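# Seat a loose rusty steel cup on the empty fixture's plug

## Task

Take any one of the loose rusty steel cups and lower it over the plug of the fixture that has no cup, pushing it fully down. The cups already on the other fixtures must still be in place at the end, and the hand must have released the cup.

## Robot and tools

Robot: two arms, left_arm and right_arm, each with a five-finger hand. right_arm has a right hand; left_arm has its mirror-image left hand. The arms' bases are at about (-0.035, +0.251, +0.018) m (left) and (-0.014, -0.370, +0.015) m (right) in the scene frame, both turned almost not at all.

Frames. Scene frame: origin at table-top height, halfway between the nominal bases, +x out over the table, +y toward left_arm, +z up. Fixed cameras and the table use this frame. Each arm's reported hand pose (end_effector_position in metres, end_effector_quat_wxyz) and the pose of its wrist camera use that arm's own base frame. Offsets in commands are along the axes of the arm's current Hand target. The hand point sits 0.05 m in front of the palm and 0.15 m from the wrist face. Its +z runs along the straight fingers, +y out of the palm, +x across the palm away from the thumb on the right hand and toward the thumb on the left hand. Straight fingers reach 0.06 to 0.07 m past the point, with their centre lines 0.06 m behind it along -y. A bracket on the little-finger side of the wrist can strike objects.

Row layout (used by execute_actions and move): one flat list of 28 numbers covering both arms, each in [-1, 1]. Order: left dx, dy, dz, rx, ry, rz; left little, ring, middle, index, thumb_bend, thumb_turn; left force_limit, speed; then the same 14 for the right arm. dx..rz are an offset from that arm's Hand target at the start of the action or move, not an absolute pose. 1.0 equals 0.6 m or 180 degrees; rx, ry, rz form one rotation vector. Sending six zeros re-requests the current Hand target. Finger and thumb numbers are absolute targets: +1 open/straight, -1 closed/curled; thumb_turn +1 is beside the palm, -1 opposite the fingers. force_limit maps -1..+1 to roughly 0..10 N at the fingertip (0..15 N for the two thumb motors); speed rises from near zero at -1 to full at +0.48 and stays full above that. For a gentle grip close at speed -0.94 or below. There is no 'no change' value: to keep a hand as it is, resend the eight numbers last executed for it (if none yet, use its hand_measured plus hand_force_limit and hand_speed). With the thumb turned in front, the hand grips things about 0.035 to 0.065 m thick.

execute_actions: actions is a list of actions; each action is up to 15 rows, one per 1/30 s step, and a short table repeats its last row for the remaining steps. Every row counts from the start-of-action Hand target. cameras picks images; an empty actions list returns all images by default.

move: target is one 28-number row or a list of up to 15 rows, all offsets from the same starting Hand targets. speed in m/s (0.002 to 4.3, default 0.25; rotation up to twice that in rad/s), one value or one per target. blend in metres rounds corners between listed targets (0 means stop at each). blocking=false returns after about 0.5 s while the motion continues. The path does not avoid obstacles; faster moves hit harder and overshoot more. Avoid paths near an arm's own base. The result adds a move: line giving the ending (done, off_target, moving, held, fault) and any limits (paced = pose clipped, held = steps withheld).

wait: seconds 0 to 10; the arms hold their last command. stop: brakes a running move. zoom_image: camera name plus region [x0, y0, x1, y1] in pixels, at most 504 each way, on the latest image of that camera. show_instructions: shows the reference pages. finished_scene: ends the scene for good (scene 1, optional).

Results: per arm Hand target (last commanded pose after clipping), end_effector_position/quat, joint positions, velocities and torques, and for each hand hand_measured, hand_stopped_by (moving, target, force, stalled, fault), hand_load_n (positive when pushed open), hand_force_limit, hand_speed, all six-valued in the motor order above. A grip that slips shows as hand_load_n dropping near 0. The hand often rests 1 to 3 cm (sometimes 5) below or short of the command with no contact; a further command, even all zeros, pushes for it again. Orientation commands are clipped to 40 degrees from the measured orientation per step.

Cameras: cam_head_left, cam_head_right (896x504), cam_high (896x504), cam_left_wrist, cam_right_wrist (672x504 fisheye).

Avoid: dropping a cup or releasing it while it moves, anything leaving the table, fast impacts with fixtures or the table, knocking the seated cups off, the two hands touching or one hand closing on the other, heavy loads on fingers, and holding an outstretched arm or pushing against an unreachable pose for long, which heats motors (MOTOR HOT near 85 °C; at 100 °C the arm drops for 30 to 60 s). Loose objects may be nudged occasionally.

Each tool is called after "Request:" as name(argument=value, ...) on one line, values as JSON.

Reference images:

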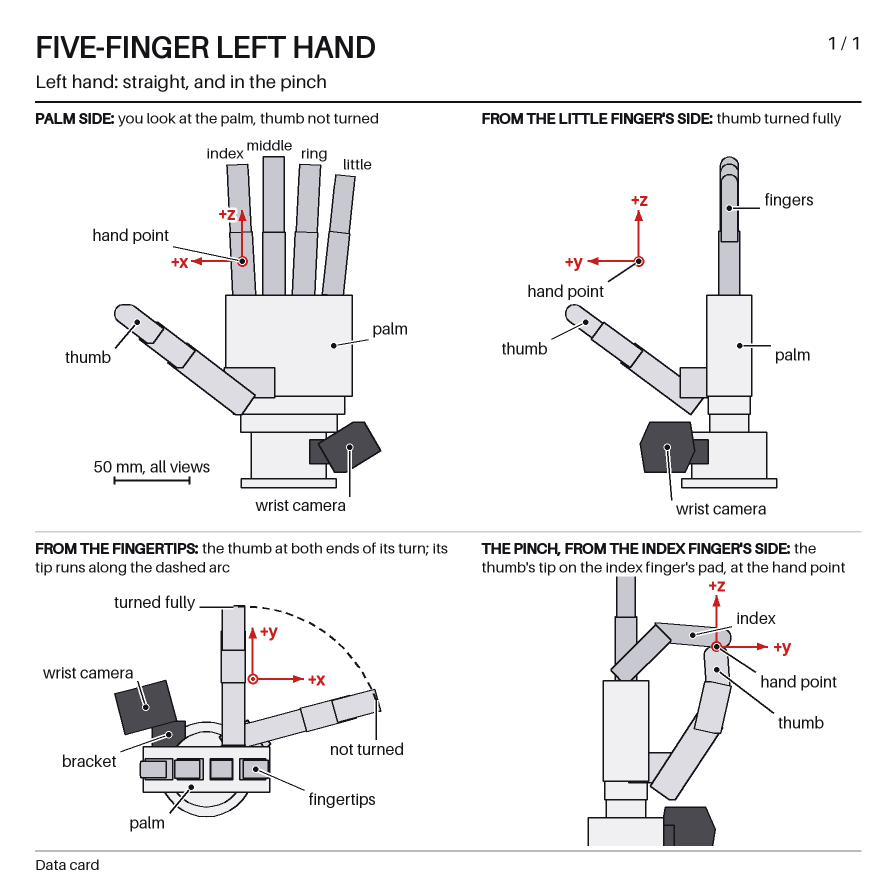

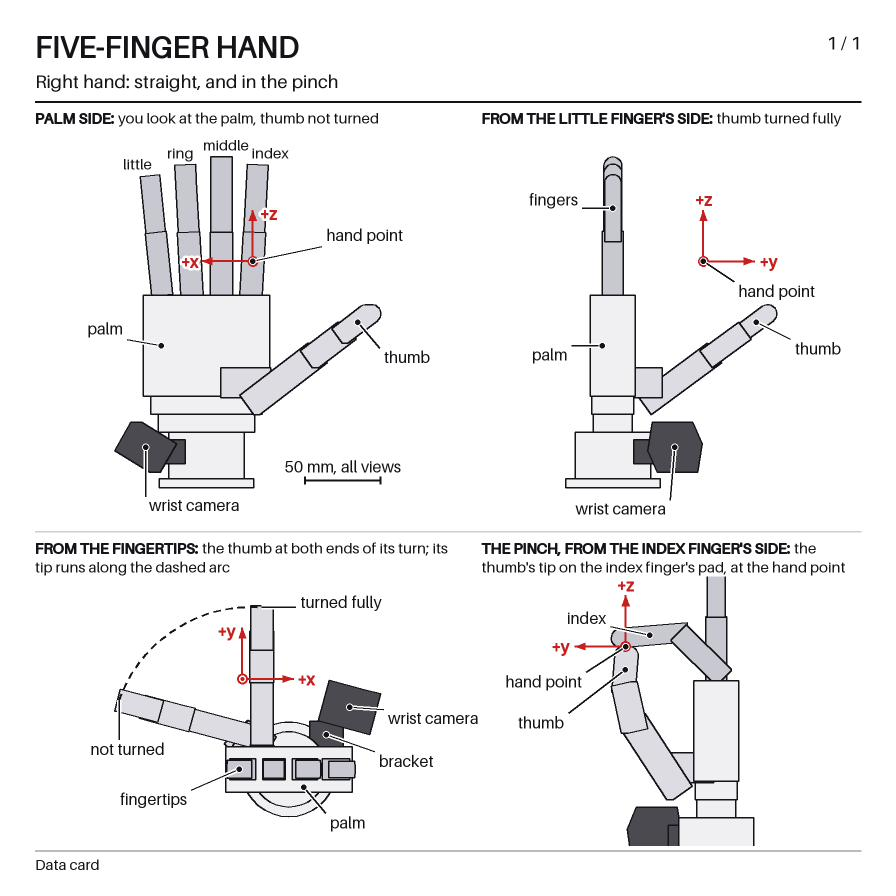

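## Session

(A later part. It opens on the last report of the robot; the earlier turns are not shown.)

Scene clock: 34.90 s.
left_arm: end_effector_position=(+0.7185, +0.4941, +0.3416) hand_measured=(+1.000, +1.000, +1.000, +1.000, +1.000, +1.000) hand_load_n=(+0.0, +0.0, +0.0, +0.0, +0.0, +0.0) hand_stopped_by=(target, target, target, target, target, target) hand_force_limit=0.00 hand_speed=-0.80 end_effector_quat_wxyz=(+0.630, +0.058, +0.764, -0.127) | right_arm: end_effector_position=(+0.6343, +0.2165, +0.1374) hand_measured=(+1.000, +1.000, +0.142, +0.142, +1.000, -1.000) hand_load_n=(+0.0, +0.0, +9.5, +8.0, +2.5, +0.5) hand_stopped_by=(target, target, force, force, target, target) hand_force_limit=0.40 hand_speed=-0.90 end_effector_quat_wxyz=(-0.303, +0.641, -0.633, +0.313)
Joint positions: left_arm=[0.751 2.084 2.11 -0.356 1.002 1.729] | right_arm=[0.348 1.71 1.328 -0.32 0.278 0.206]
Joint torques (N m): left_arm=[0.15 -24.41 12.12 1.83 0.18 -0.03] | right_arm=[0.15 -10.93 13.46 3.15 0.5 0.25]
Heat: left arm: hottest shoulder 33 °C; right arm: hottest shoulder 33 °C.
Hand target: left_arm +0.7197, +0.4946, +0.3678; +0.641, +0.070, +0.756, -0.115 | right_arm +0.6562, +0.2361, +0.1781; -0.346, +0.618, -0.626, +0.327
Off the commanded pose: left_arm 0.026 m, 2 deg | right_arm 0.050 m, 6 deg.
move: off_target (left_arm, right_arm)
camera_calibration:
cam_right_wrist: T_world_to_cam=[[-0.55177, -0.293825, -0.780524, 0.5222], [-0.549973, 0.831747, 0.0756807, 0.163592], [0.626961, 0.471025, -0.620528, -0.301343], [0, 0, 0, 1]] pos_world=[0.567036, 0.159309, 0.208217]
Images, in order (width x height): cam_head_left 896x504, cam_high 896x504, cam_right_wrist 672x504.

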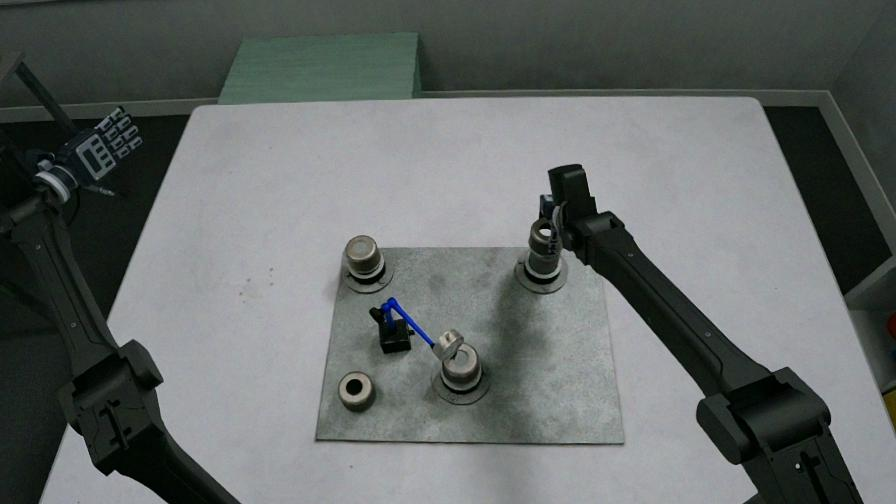

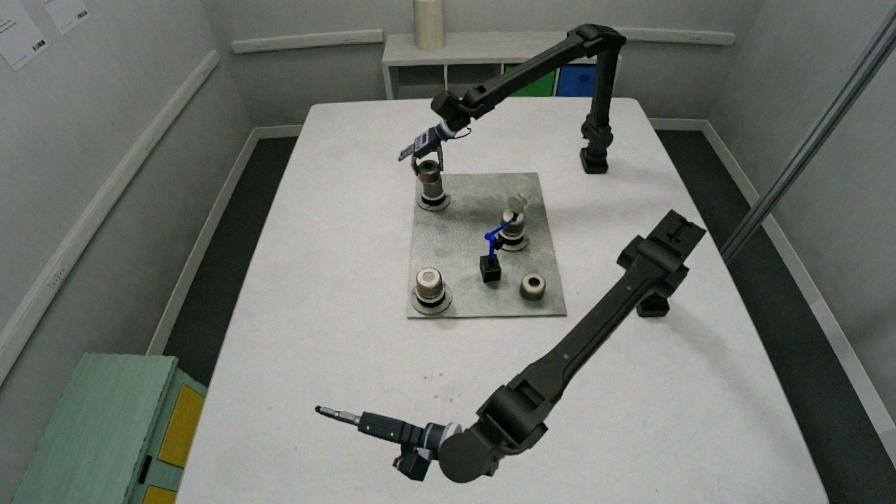

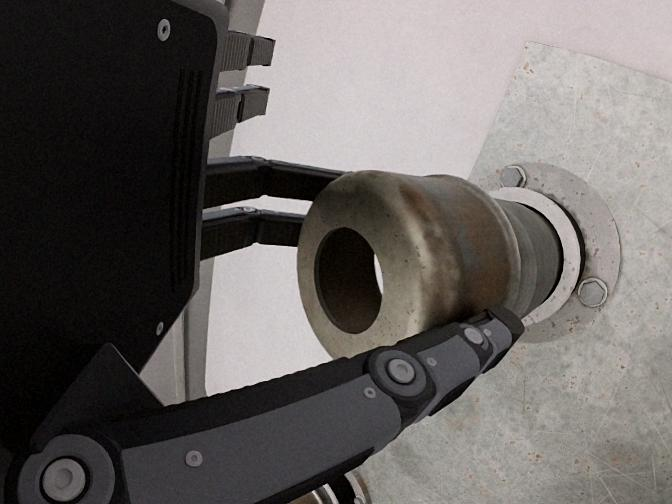

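Request:
move(target=[0,0,0,0,0,0,1,1,1,1,1,1,0,-0.8,0.0055,0.0275,-0.0058,0.0,0,0,1,1,-0.5,-0.5,1,-1,0.4,-0.9], speed=0.05, cameras=["cam_right_wrist","cam_high","cam_head_left"])

Request:
zoom_image(camera="cam_high", region=[405, 140, 465, 220])

Request:
zoom_image(camera="cam_head_left", region=[510, 205, 580, 295])

Scene clock: 37.07 s.
left_arm: end_effector_position=(+0.7185, +0.4941, +0.3416) hand_measured=(+1.000, +1.000, +1.000, +1.000, +1.000, +1.000) hand_load_n=(+0.0, -0.5, +0.0, +0.0, +0.0, +0.0) hand_stopped_by=(target, target, target, target, target, target) hand_force_limit=0.00 hand_speed=-0.80 end_effector_quat_wxyz=(+0.630, +0.058, +0.764, -0.127) | right_arm: end_effector_position=(+0.6361, +0.2178, +0.1352) hand_measured=(+1.000, +1.000, +0.142, +0.142, +1.000, -1.000) hand_load_n=(+0.0, +0.0, +10.0, +8.0, +2.5, +1.0) hand_stopped_by=(target, target, force, force, target, target) hand_force_limit=0.40 hand_speed=-0.90 end_effector_quat_wxyz=(-0.311, +0.636, -0.631, +0.317)
Joint positions: left_arm=[0.751 2.084 2.11 -0.356 1.002 1.729] | right_arm=[0.35 1.71 1.311 -0.282 0.281 0.207]
Joint torques (N m): left_arm=[0.56 -23.77 12.08 1.98 0.22 0.01] | right_arm=[0.21 -11.93 10.15 3.19 0.49 0.26]
Heat: left arm: hottest shoulder 33 °C; right arm: hottest shoulder 33 °C.
Hand target: left_arm +0.7197, +0.4946, +0.3678; +0.641, +0.070, +0.756, -0.115 | right_arm +0.6443, +0.2331, +0.1661; -0.346, +0.617, -0.626, +0.327
Off the commanded pose: left_arm 0.026 m, 2 deg | right_arm 0.035 m, 5 deg.
move: off_target (left_arm, right_arm)
camera_calibration:
cam_right_wrist: T_world_to_cam=[[-0.536189, -0.288111, -0.793406, 0.512297], [-0.550432, 0.83195, 0.0698782, 0.164751], [0.639942, 0.474185, -0.604668, -0.315435], [0, 0, 0, 1]] pos_world=[0.567233, 0.160108, 0.204214]
Images, in order (width x height): cam_head_left 896x504, cam_high 896x504, cam_right_wrist 672x504.

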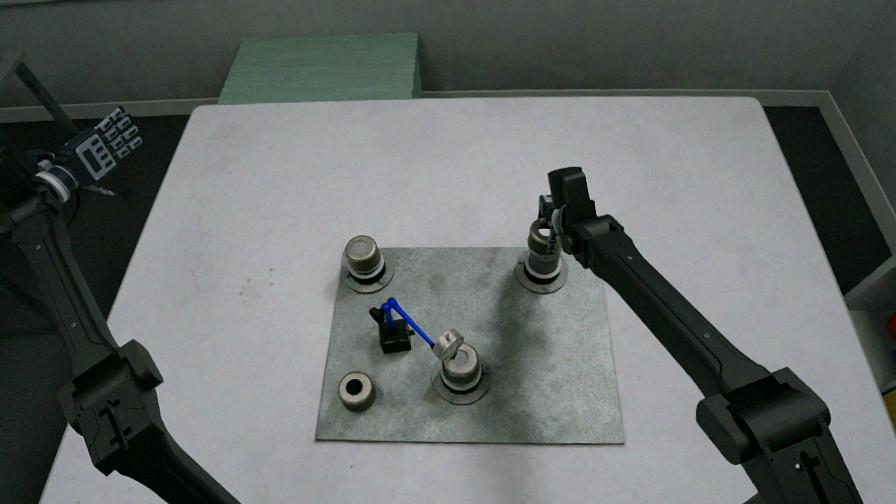

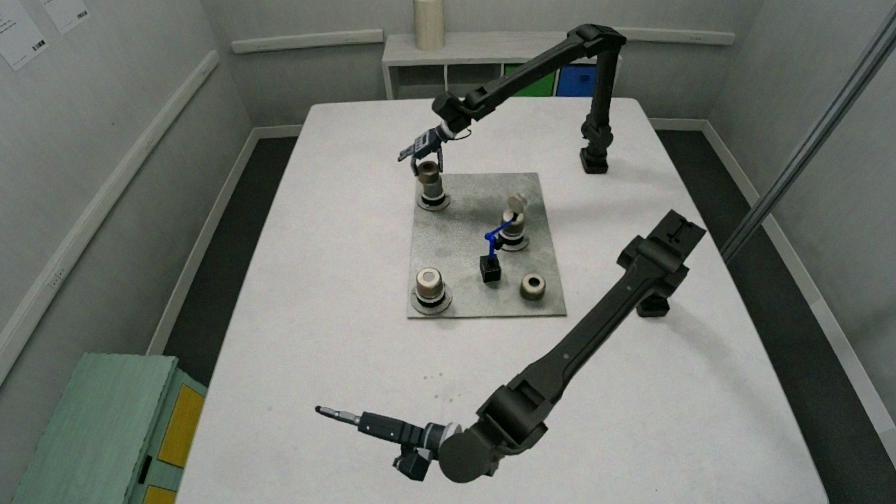

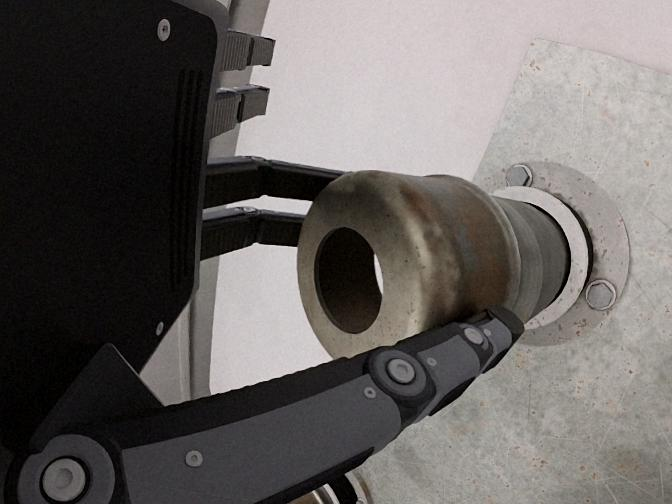

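Scaled by 6.300 from the camera's 896x504 image, which has a finer 1280x720 frame.

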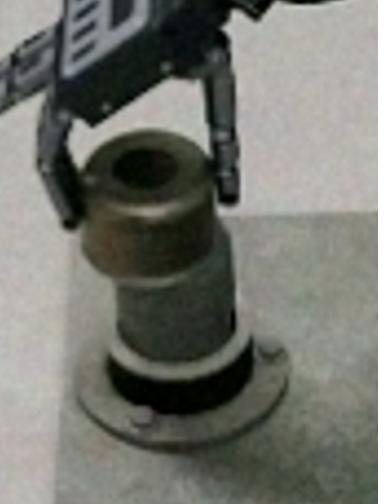

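Scaled by 5.600 from the camera's 896x504 image, which has a finer 1280x720 frame.

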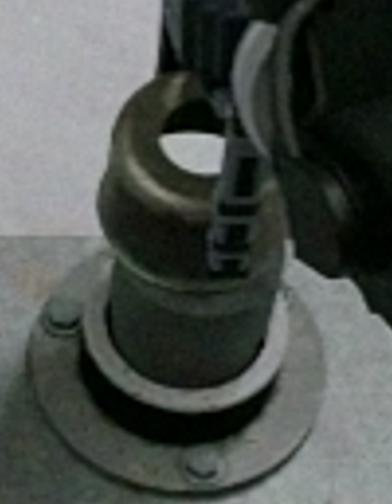

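Request:
move(target=[0,0,0,0,0,0,1,1,1,1,1,1,0,-0.8,0.006,-0.0022,-0.0335,0.0,0,0,1,1,-0.5,-0.5,1,-1,0.4,-0.9], speed=0.05, cameras=["cam_right_wrist","cam_high","cam_head_left"])

Request:
zoom_image(camera="cam_high", region=[405, 140, 465, 220])

Request:
zoom_image(camera="cam_head_left", region=[510, 205, 580, 295])

Scene clock: 38.83 s.
left_arm: end_effector_position=(+0.7185, +0.4941, +0.3416) hand_measured=(+1.000, +1.000, +1.000, +1.000, +1.000, +1.000) hand_load_n=(+0.0, +0.0, +0.0, +0.0, +0.0, +0.0) hand_stopped_by=(target, target, target, target, target, target) hand_force_limit=0.00 hand_speed=-0.80 end_effector_quat_wxyz=(+0.630, +0.058, +0.764, -0.127) | right_arm: end_effector_position=(+0.6246, +0.2151, +0.1311) hand_measured=(+1.000, +1.000, +0.142, +0.142, +1.000, -1.000) hand_load_n=(+0.0, +0.0, +9.5, +8.0, +3.0, +1.0) hand_stopped_by=(target, target, force, force, target, target) hand_force_limit=0.40 hand_speed=-0.90 end_effector_quat_wxyz=(-0.306, +0.638, -0.632, +0.315)
Joint positions: left_arm=[0.751 2.084 2.11 -0.356 1.002 1.729] | right_arm=[0.353 1.69 1.279 -0.282 0.284 0.209]
Joint torques (N m): left_arm=[-0.44 -24.35 11.89 1.72 0.19 0.01] | right_arm=[0.21 -13.68 9.98 2.43 0.46 0.25]
Heat: left arm: hottest shoulder 33 °C; right arm: hottest shoulder 33 °C.
Hand target: left_arm +0.7197, +0.4946, +0.3678; +0.641, +0.070, +0.756, -0.115 | right_arm +0.6282, +0.2292, +0.1781; -0.346, +0.618, -0.626, +0.327
Off the commanded pose: left_arm 0.026 m, 2 deg | right_arm 0.049 m, 5 deg.
move: off_target (left_arm, right_arm)
camera_calibration:
cam_right_wrist: T_world_to_cam=[[-0.544945, -0.291106, -0.786316, 0.507334], [-0.548873, 0.832793, 0.0720764, 0.159412], [0.633856, 0.470865, -0.613606, -0.303649], [0, 0, 0, 1]] pos_world=[0.556436, 0.157909, 0.201114]
Images, in order (width x height): cam_head_left 896x504, cam_high 896x504, cam_right_wrist 672x504.

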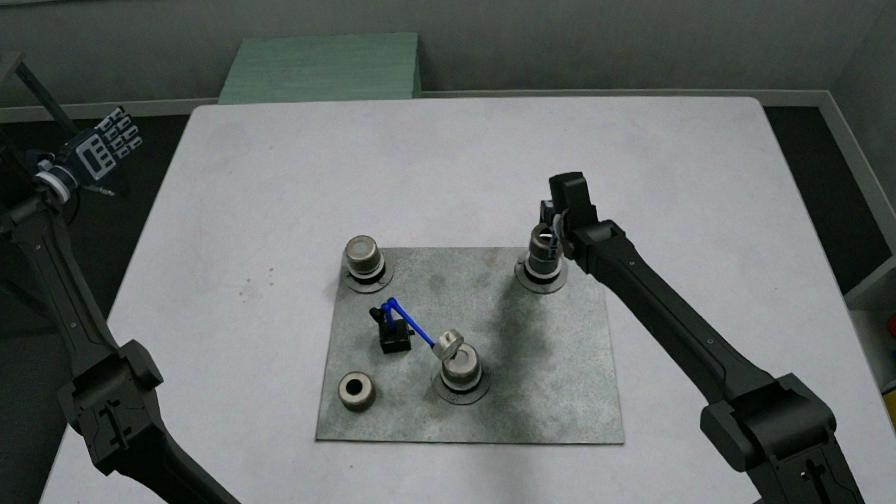

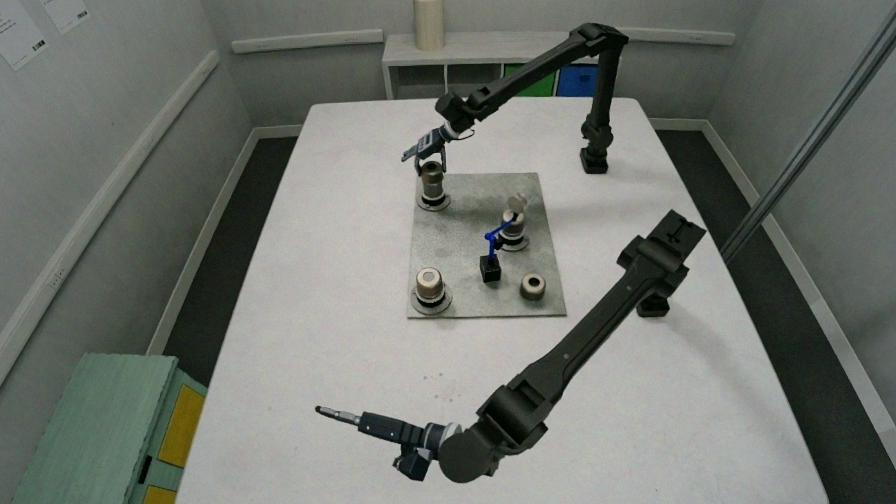

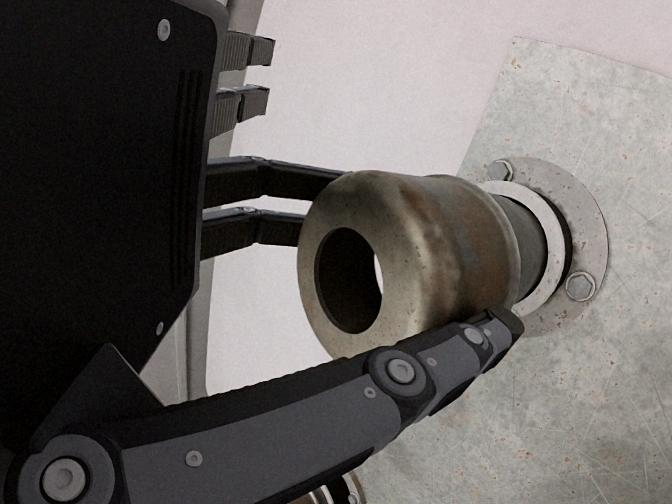

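Scaled by 6.300 from the camera's 896x504 image, which has a finer 1280x720 frame.

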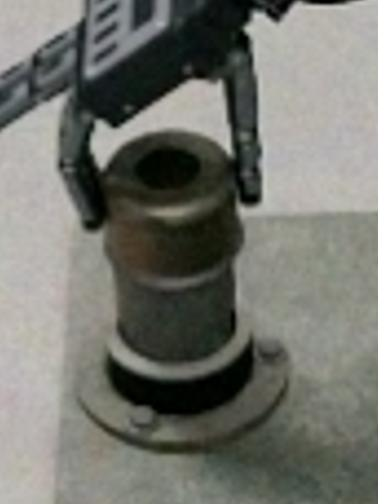

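Scaled by 5.600 from the camera's 896x504 image, which has a finer 1280x720 frame.

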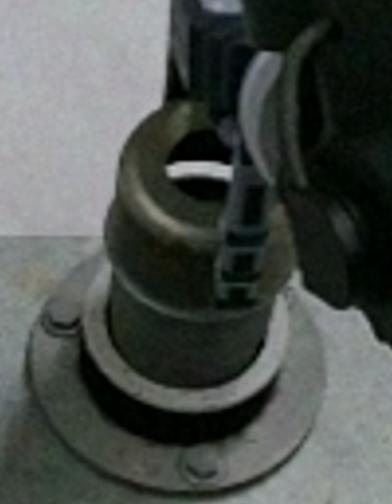

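Request:
move(target=[0,0,0,0,0,0,1,1,1,1,1,1,0,-0.8,0.0006,0.014,0.0151,0.0,0,0,1,1,-0.5,-0.5,1,-1,0.4,-0.9], speed=0.05, cameras=["cam_right_wrist","cam_high","cam_head_left"])

Request:
zoom_image(camera="cam_high", region=[405, 140, 465, 220])

Request:
zoom_image(camera="cam_head_left", region=[510, 205, 580, 295])

Scene clock: 40.17 s.
left_arm: end_effector_position=(+0.7185, +0.4941, +0.3416) hand_measured=(+1.000, +1.000, +1.000, +1.000, +1.000, +1.000) hand_load_n=(+0.0, +0.0, +0.0, +0.0, +0.0, +0.0) hand_stopped_by=(target, target, target, target, target, target) hand_force_limit=0.00 hand_speed=-0.80 end_effector_quat_wxyz=(+0.630, +0.058, +0.764, -0.127) | right_arm: end_effector_position=(+0.6228, +0.2145, +0.1271) hand_measured=(+1.000, +1.000, +0.142, +0.142, +1.000, -1.000) hand_load_n=(+0.0, +0.0, +10.0, +8.0, +3.0, +1.0) hand_stopped_by=(target, target, force, force, target, target) hand_force_limit=0.40 hand_speed=-0.90 end_effector_quat_wxyz=(-0.306, +0.638, -0.632, +0.315)
Joint positions: left_arm=[0.751 2.084 2.11 -0.356 1.002 1.729] | right_arm=[0.353 1.69 1.268 -0.273 0.284 0.209]
Joint torques (N m): left_arm=[0.97 -24.18 12.19 1.73 0.16 -0.05] | right_arm=[0.09 -12.51 9.96 3.19 0.4 0.24]
Heat: left arm: hottest shoulder 33 °C; right arm: hottest shoulder 33 °C.
Hand target: left_arm +0.7197, +0.4946, +0.3678; +0.641, +0.070, +0.756, -0.115 | right_arm +0.6311, +0.2291, +0.1660; -0.346, +0.618, -0.626, +0.327
Off the commanded pose: left_arm 0.026 m, 2 deg | right_arm 0.042 m, 5 deg.
move: off_target (left_arm, right_arm)
camera_calibration:
cam_right_wrist: T_world_to_cam=[[-0.545846, -0.291382, -0.785588, 0.503616], [-0.548799, 0.832811, 0.0724218, 0.159223], [0.633144, 0.470661, -0.614497, -0.303971], [0, 0, 0, 1]] pos_world=[0.554736, 0.157209, 0.197314]
Images, in order (width x height): cam_head_left 896x504, cam_high 896x504, cam_right_wrist 672x504.

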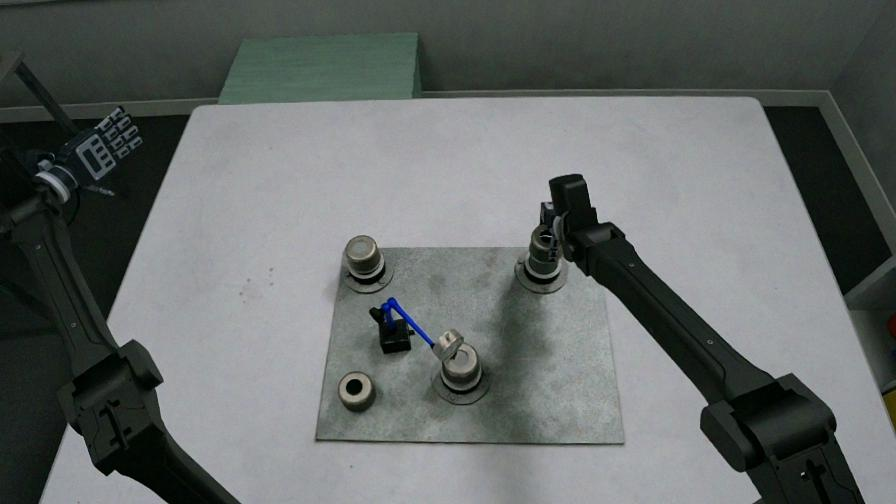

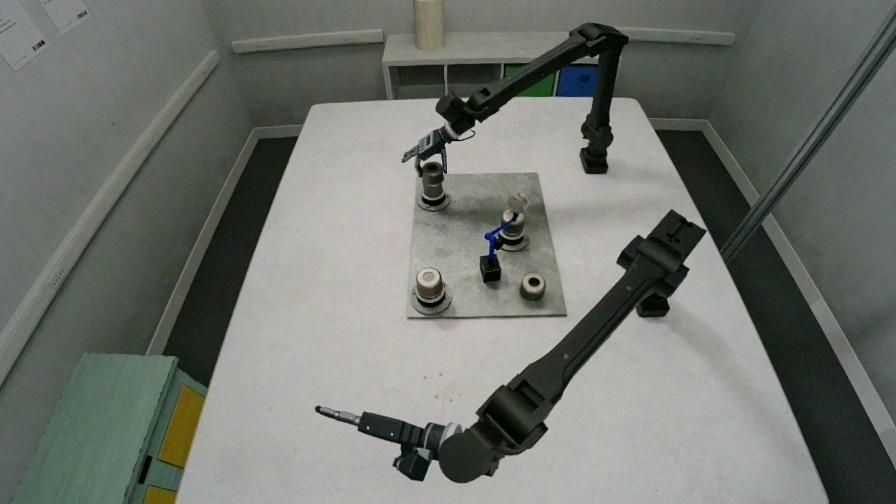

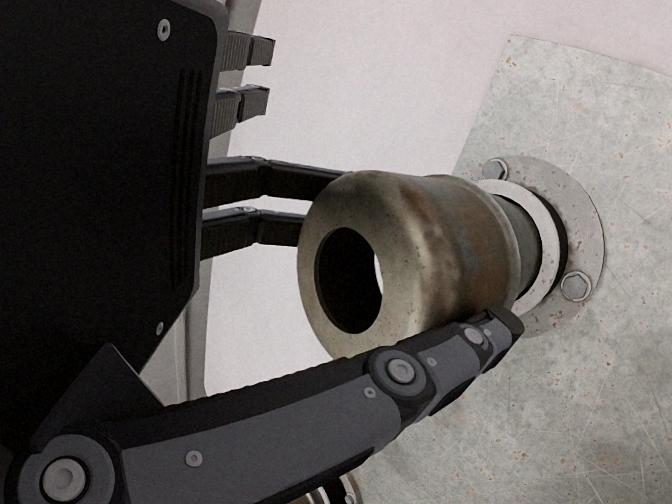

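Scaled by 6.300 from the camera's 896x504 image, which has a finer 1280x720 frame.

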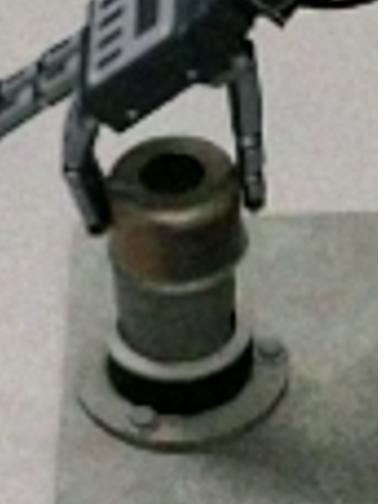

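Scaled by 5.600 from the camera's 896x504 image, which has a finer 1280x720 frame.

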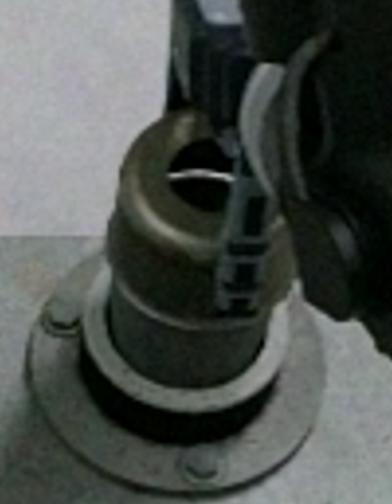

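Request:
zoom_image(camera="cam_right_wrist", region=[290, 160, 470, 350])

Request:
zoom_image(camera="cam_right_wrist", region=[420, 140, 620, 350])

Scaled by 2.653 from the camera's 672x504 image, which has a finer 960x720 frame.

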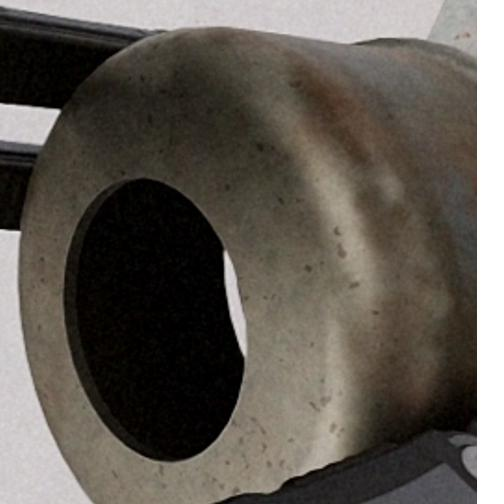

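Scaled by 2.400 from the camera's 672x504 image, which has a finer 960x720 frame.

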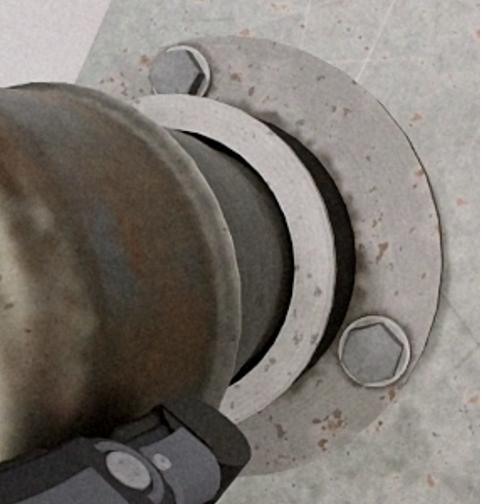

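Request:
move(target=[0,0,0,0,0,0,1,1,1,1,1,1,0,-0.8,0.0006,0.0175,0.0189,0.0,0,0,1,1,-0.5,-0.5,1,-1,0.4,-0.9], speed=0.04, cameras=["cam_right_wrist","cam_high","cam_head_left"])

Request:
zoom_image(camera="cam_high", region=[405, 140, 465, 220])

Request:
zoom_image(camera="cam_head_left", region=[510, 205, 580, 295])

Scene clock: 41.83 s.
left_arm: end_effector_position=(+0.7185, +0.4941, +0.3416) hand_measured=(+1.000, +1.000, +1.000, +1.000, +1.000, +1.000) hand_load_n=(+0.0, +0.0, +0.0, +0.0, +0.0, +0.0) hand_stopped_by=(target, target, target, target, target, target) hand_force_limit=0.00 hand_speed=-0.80 end_effector_quat_wxyz=(+0.630, +0.058, +0.764, -0.127) | right_arm: end_effector_position=(+0.6261, +0.2157, +0.1278) hand_measured=(+1.000, +1.000, +0.142, +0.142, +1.000, -1.000) hand_load_n=(+0.0, +0.0, +10.0, +7.5, +3.0, +0.5) hand_stopped_by=(target, target, force, force, target, target) hand_force_limit=0.40 hand_speed=-0.90 end_effector_quat_wxyz=(-0.316, +0.633, -0.630, +0.320)
Joint positions: left_arm=[0.751 2.084 2.11 -0.356 1.002 1.729] | right_arm=[0.353 1.69 1.257 -0.237 0.284 0.209]
Joint torques (N m): left_arm=[-0.09 -23.82 12 1.8 0.28 -0.05] | right_arm=[-0.21 -10.81 9.91 3.22 0.35 0.22]
Heat: left arm: hottest shoulder 33 °C; right arm: hottest shoulder 33 °C.
Hand target: left_arm +0.7197, +0.4946, +0.3678; +0.641, +0.070, +0.756, -0.115 | right_arm +0.6349, +0.2292, +0.1511; -0.346, +0.618, -0.626, +0.327
Off the commanded pose: left_arm 0.026 m, 2 deg | right_arm 0.028 m, 4 deg.
move: off_target (left_arm, right_arm)
camera_calibration:
cam_right_wrist: T_world_to_cam=[[-0.527439, -0.284626, -0.800498, 0.495176], [-0.550382, 0.832242, 0.066728, 0.161766], [0.647215, 0.475774, -0.59561, -0.318631], [0, 0, 0, 1]] pos_world=[0.556431, 0.157907, 0.195813]
Images, in order (width x height): cam_head_left 896x504, cam_high 896x504, cam_right_wrist 672x504.

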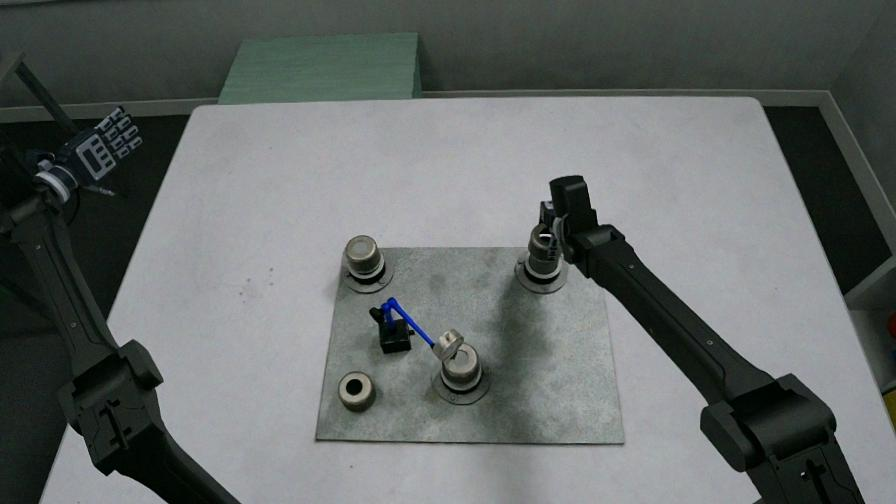

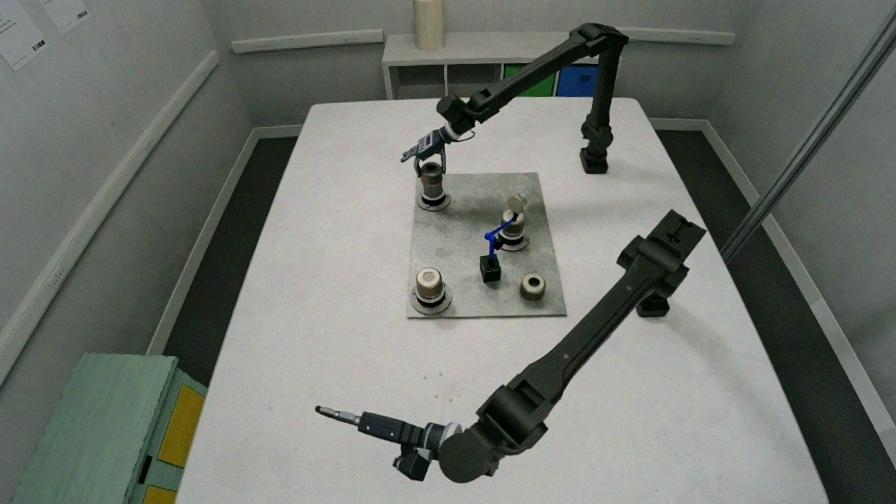

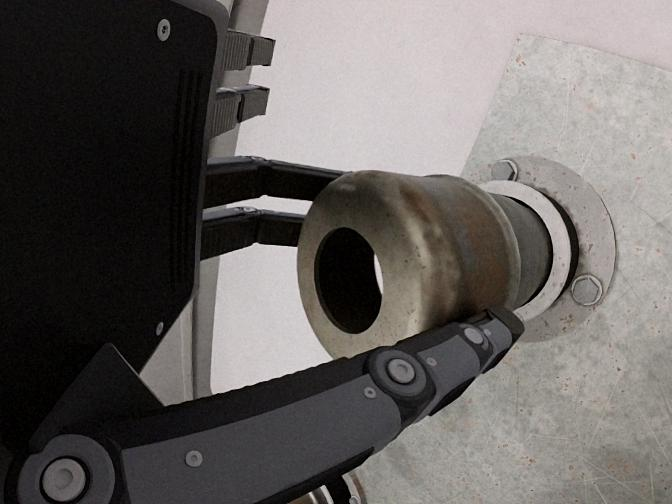

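Scaled by 6.300 from the camera's 896x504 image, which has a finer 1280x720 frame.

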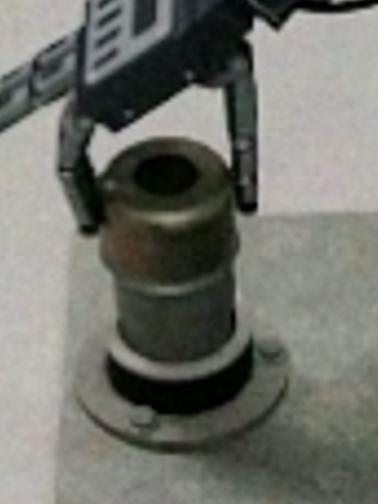

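Scaled by 5.600 from the camera's 896x504 image, which has a finer 1280x720 frame.

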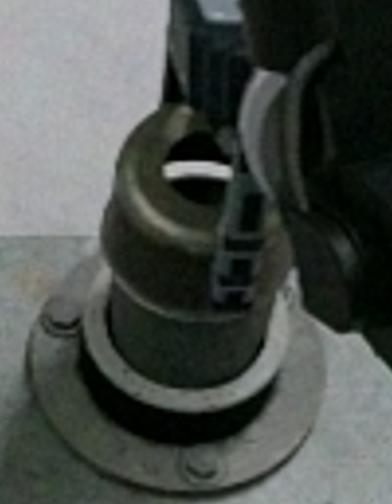

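Request:
move(target=[0,0,0,0,0,0,1,1,1,1,1,1,0,-0.8,0.0006,0.0195,0.0068,-0.0167,0,0,1,1,-0.5,-0.5,1,-1,0.4,-0.9], speed=0.04, cameras=["cam_right_wrist","cam_high","cam_head_left"])

Request:
zoom_image(camera="cam_high", region=[405, 140, 465, 220])

Request:
zoom_image(camera="cam_head_left", region=[510, 205, 580, 295])

Scene clock: 43.53 s.
left_arm: end_effector_position=(+0.7185, +0.4941, +0.3416) hand_measured=(+1.000, +1.000, +1.000, +1.000, +1.000, +1.000) hand_load_n=(+0.0, +0.0, +0.0, +0.0, +0.0, +0.0) hand_stopped_by=(target, target, target, target, target, target) hand_force_limit=0.00 hand_speed=-0.80 end_effector_quat_wxyz=(+0.630, +0.058, +0.764, -0.127) | right_arm: end_effector_position=(+0.6249, +0.2164, +0.1221) hand_measured=(+1.000, +1.000, +0.142, +0.142, +1.000, -1.000) hand_load_n=(+0.0, +0.0, +10.0, +7.5, +2.5, +0.0) hand_stopped_by=(target, target, force, force, target, target) hand_force_limit=0.40 hand_speed=-0.90 end_effector_quat_wxyz=(-0.312, +0.635, -0.632, +0.315)
Joint positions: left_arm=[0.751 2.084 2.11 -0.356 1.002 1.729] | right_arm=[0.353 1.698 1.257 -0.242 0.28 0.214]
Joint torques (N m): left_arm=[0.38 -24.12 12.29 1.89 0.23 -0.03] | right_arm=[-0.5 -9.93 11.58 1.32 -0.04 0.31]
Heat: left arm: hottest shoulder 33 °C; right arm: hottest shoulder 33 °C.
Hand target: left_arm +0.7197, +0.4946, +0.3678; +0.641, +0.070, +0.756, -0.115 | right_arm +0.6320, +0.2292, +0.1390; -0.330, +0.626, -0.634, +0.311
Off the commanded pose: left_arm 0.026 m, 2 deg | right_arm 0.022 m, 2 deg.
move: off_target (left_arm, right_arm)
camera_calibration:
cam_right_wrist: T_world_to_cam=[[-0.537436, -0.283552, -0.794204, 0.495487], [-0.549928, 0.831824, 0.0751518, 0.159774], [0.639329, 0.477144, -0.602986, -0.316076], [0, 0, 0, 1]] pos_world=[0.556233, 0.158407, 0.190921]
Images, in order (width x height): cam_head_left 896x504, cam_high 896x504, cam_right_wrist 672x504.

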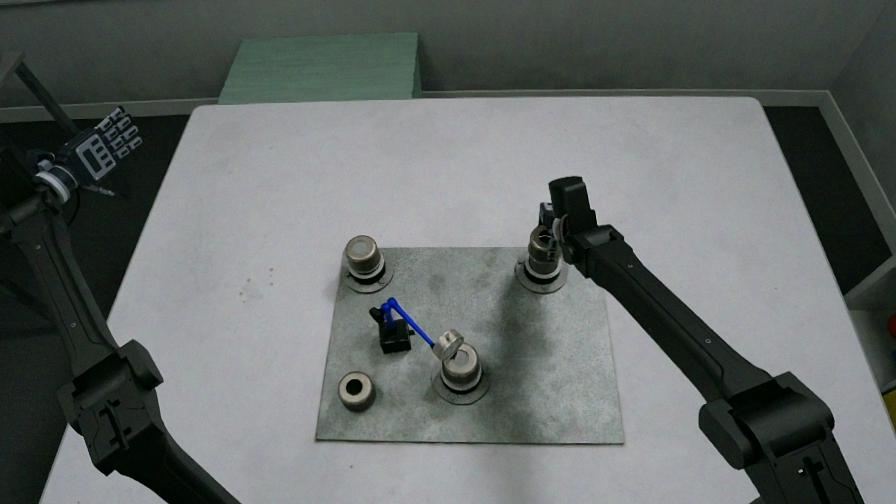

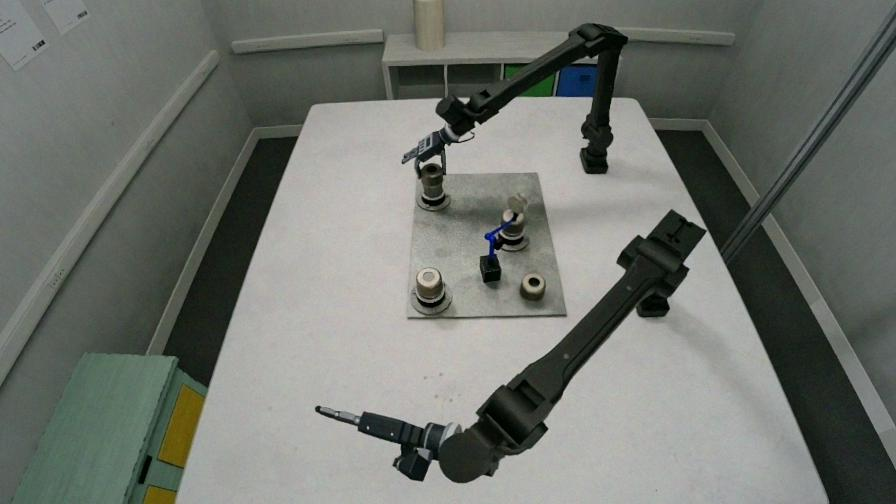

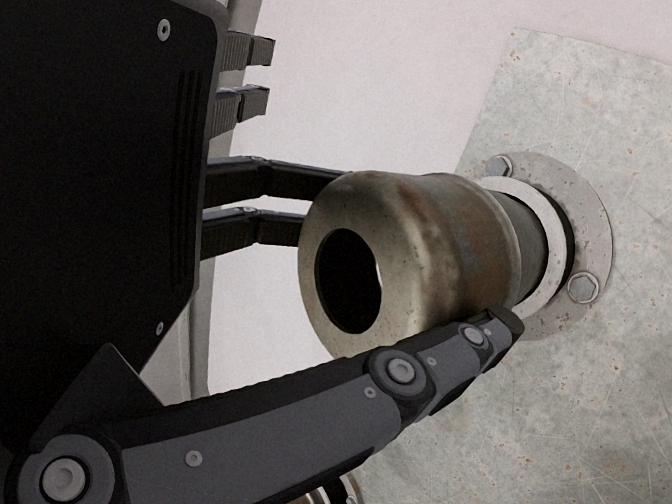

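Scaled by 6.300 from the camera's 896x504 image, which has a finer 1280x720 frame.

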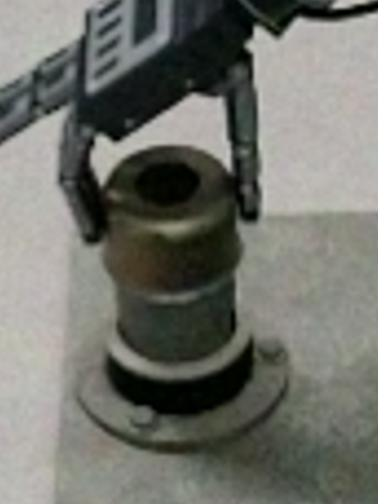

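Scaled by 5.600 from the camera's 896x504 image, which has a finer 1280x720 frame.

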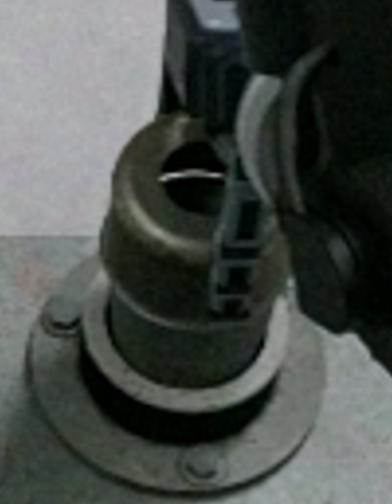

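Request:
move(target=[0,0,0,0,0,0,1,1,1,1,1,1,0,-0.8,0.0053,0.0098,0.003,0,0,0,1,1,-0.5,-0.5,1,-1,0.4,-0.9], speed=0.04, cameras=["cam_right_wrist","cam_high","cam_head_left"])

Request:
zoom_image(camera="cam_high", region=[405, 140, 465, 220])

Request:
zoom_image(camera="cam_head_left", region=[510, 205, 580, 295])

Scene clock: 44.87 s.
left_arm: end_effector_position=(+0.7185, +0.4941, +0.3416) hand_measured=(+1.000, +1.000, +1.000, +1.000, +1.000, +1.000) hand_load_n=(+0.0, +0.0, +0.0, +0.0, +0.0, +0.0) hand_stopped_by=(target, target, target, target, target, target) hand_force_limit=0.00 hand_speed=-0.80 end_effector_quat_wxyz=(+0.630, +0.058, +0.764, -0.127) | right_arm: end_effector_position=(+0.6247, +0.2170, +0.1220) hand_measured=(+1.000, +1.000, +0.142, +0.142, +1.000, -1.000) hand_load_n=(+0.0, +0.0, +10.0, +7.5, +2.5, +0.5) hand_stopped_by=(target, target, force, force, target, target) hand_force_limit=0.40 hand_speed=-0.90 end_effector_quat_wxyz=(-0.313, +0.636, -0.632, +0.314)
Joint positions: left_arm=[0.751 2.084 2.11 -0.356 1.002 1.729] | right_arm=[0.353 1.698 1.257 -0.242 0.277 0.214]
Joint velocities: left_arm=[-0.005 0.005 0.046 0.002 0.007 -0.037] | right_arm=[within noise]
Joint torques (N m): left_arm=[-0.32 -24 11.95 1.95 0.17 0.03] | right_arm=[-0.85 -9.99 10.04 2.04 -0.05 0.28]
Heat: left arm: hottest shoulder 33 °C; right arm: hottest shoulder 33 °C.
Hand target: left_arm +0.7197, +0.4946, +0.3678; +0.641, +0.070, +0.756, -0.115 | right_arm +0.6300, +0.2262, +0.1331; -0.330, +0.626, -0.634, +0.311
Off the commanded pose: left_arm 0.026 m, 2 deg | right_arm 0.015 m, 2 deg.
move: off_target (left_arm, right_arm)
camera_calibration:
cam_right_wrist: T_world_to_cam=[[-0.537311, -0.283345, -0.794363, 0.49542], [-0.551847, 0.830375, 0.0770815, 0.160461], [0.637779, 0.479784, -0.602533, -0.315919], [0, 0, 0, 1]] pos_world=[0.556231, 0.158705, 0.190823]
Images, in order (width x height): cam_head_left 896x504, cam_high 896x504, cam_right_wrist 672x504.

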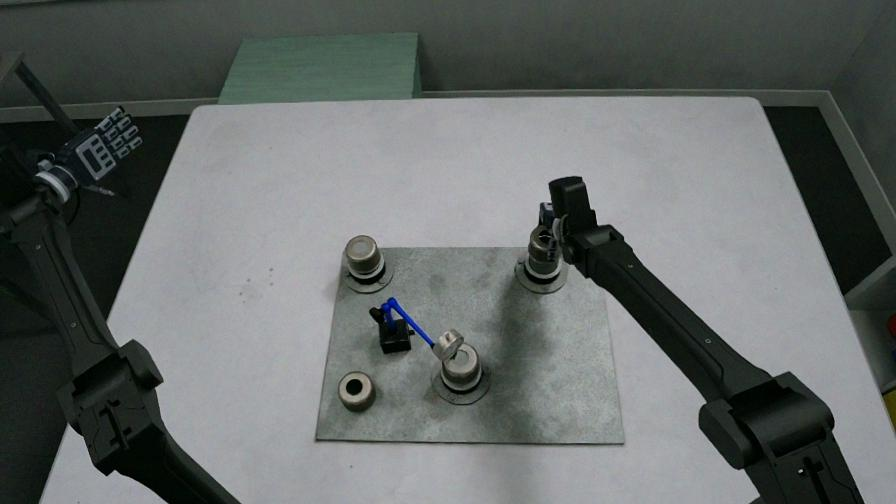

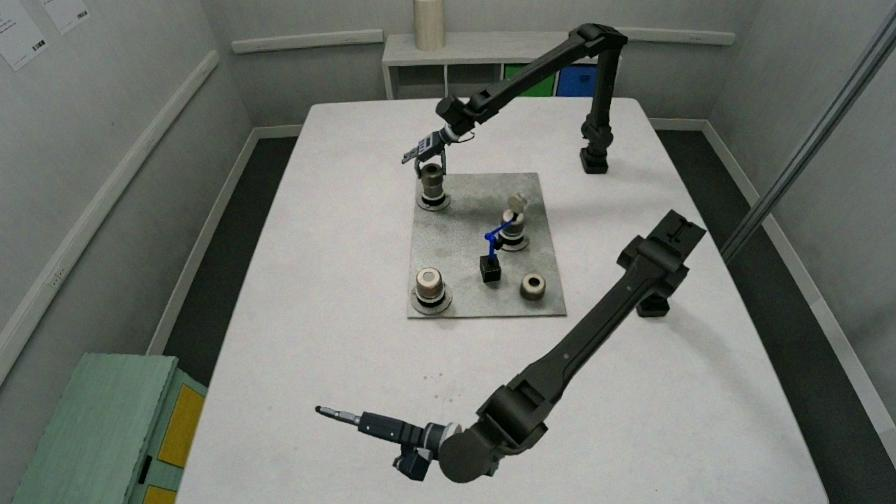

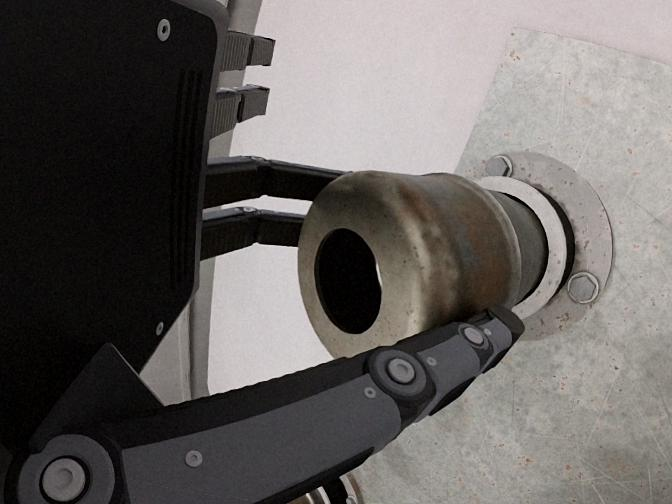

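Scaled by 6.300 from the camera's 896x504 image, which has a finer 1280x720 frame.

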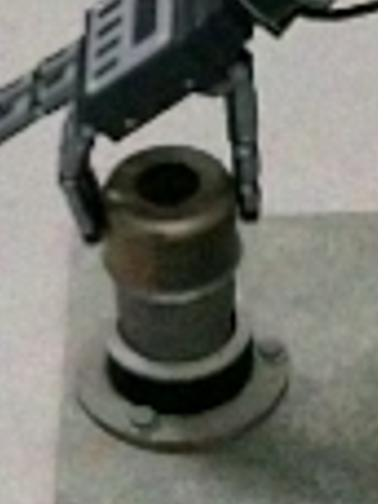

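Scaled by 5.600 from the camera's 896x504 image, which has a finer 1280x720 frame.

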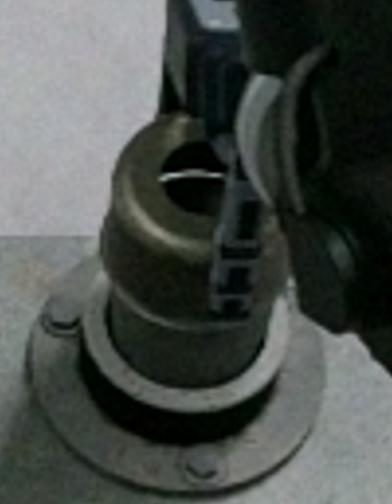

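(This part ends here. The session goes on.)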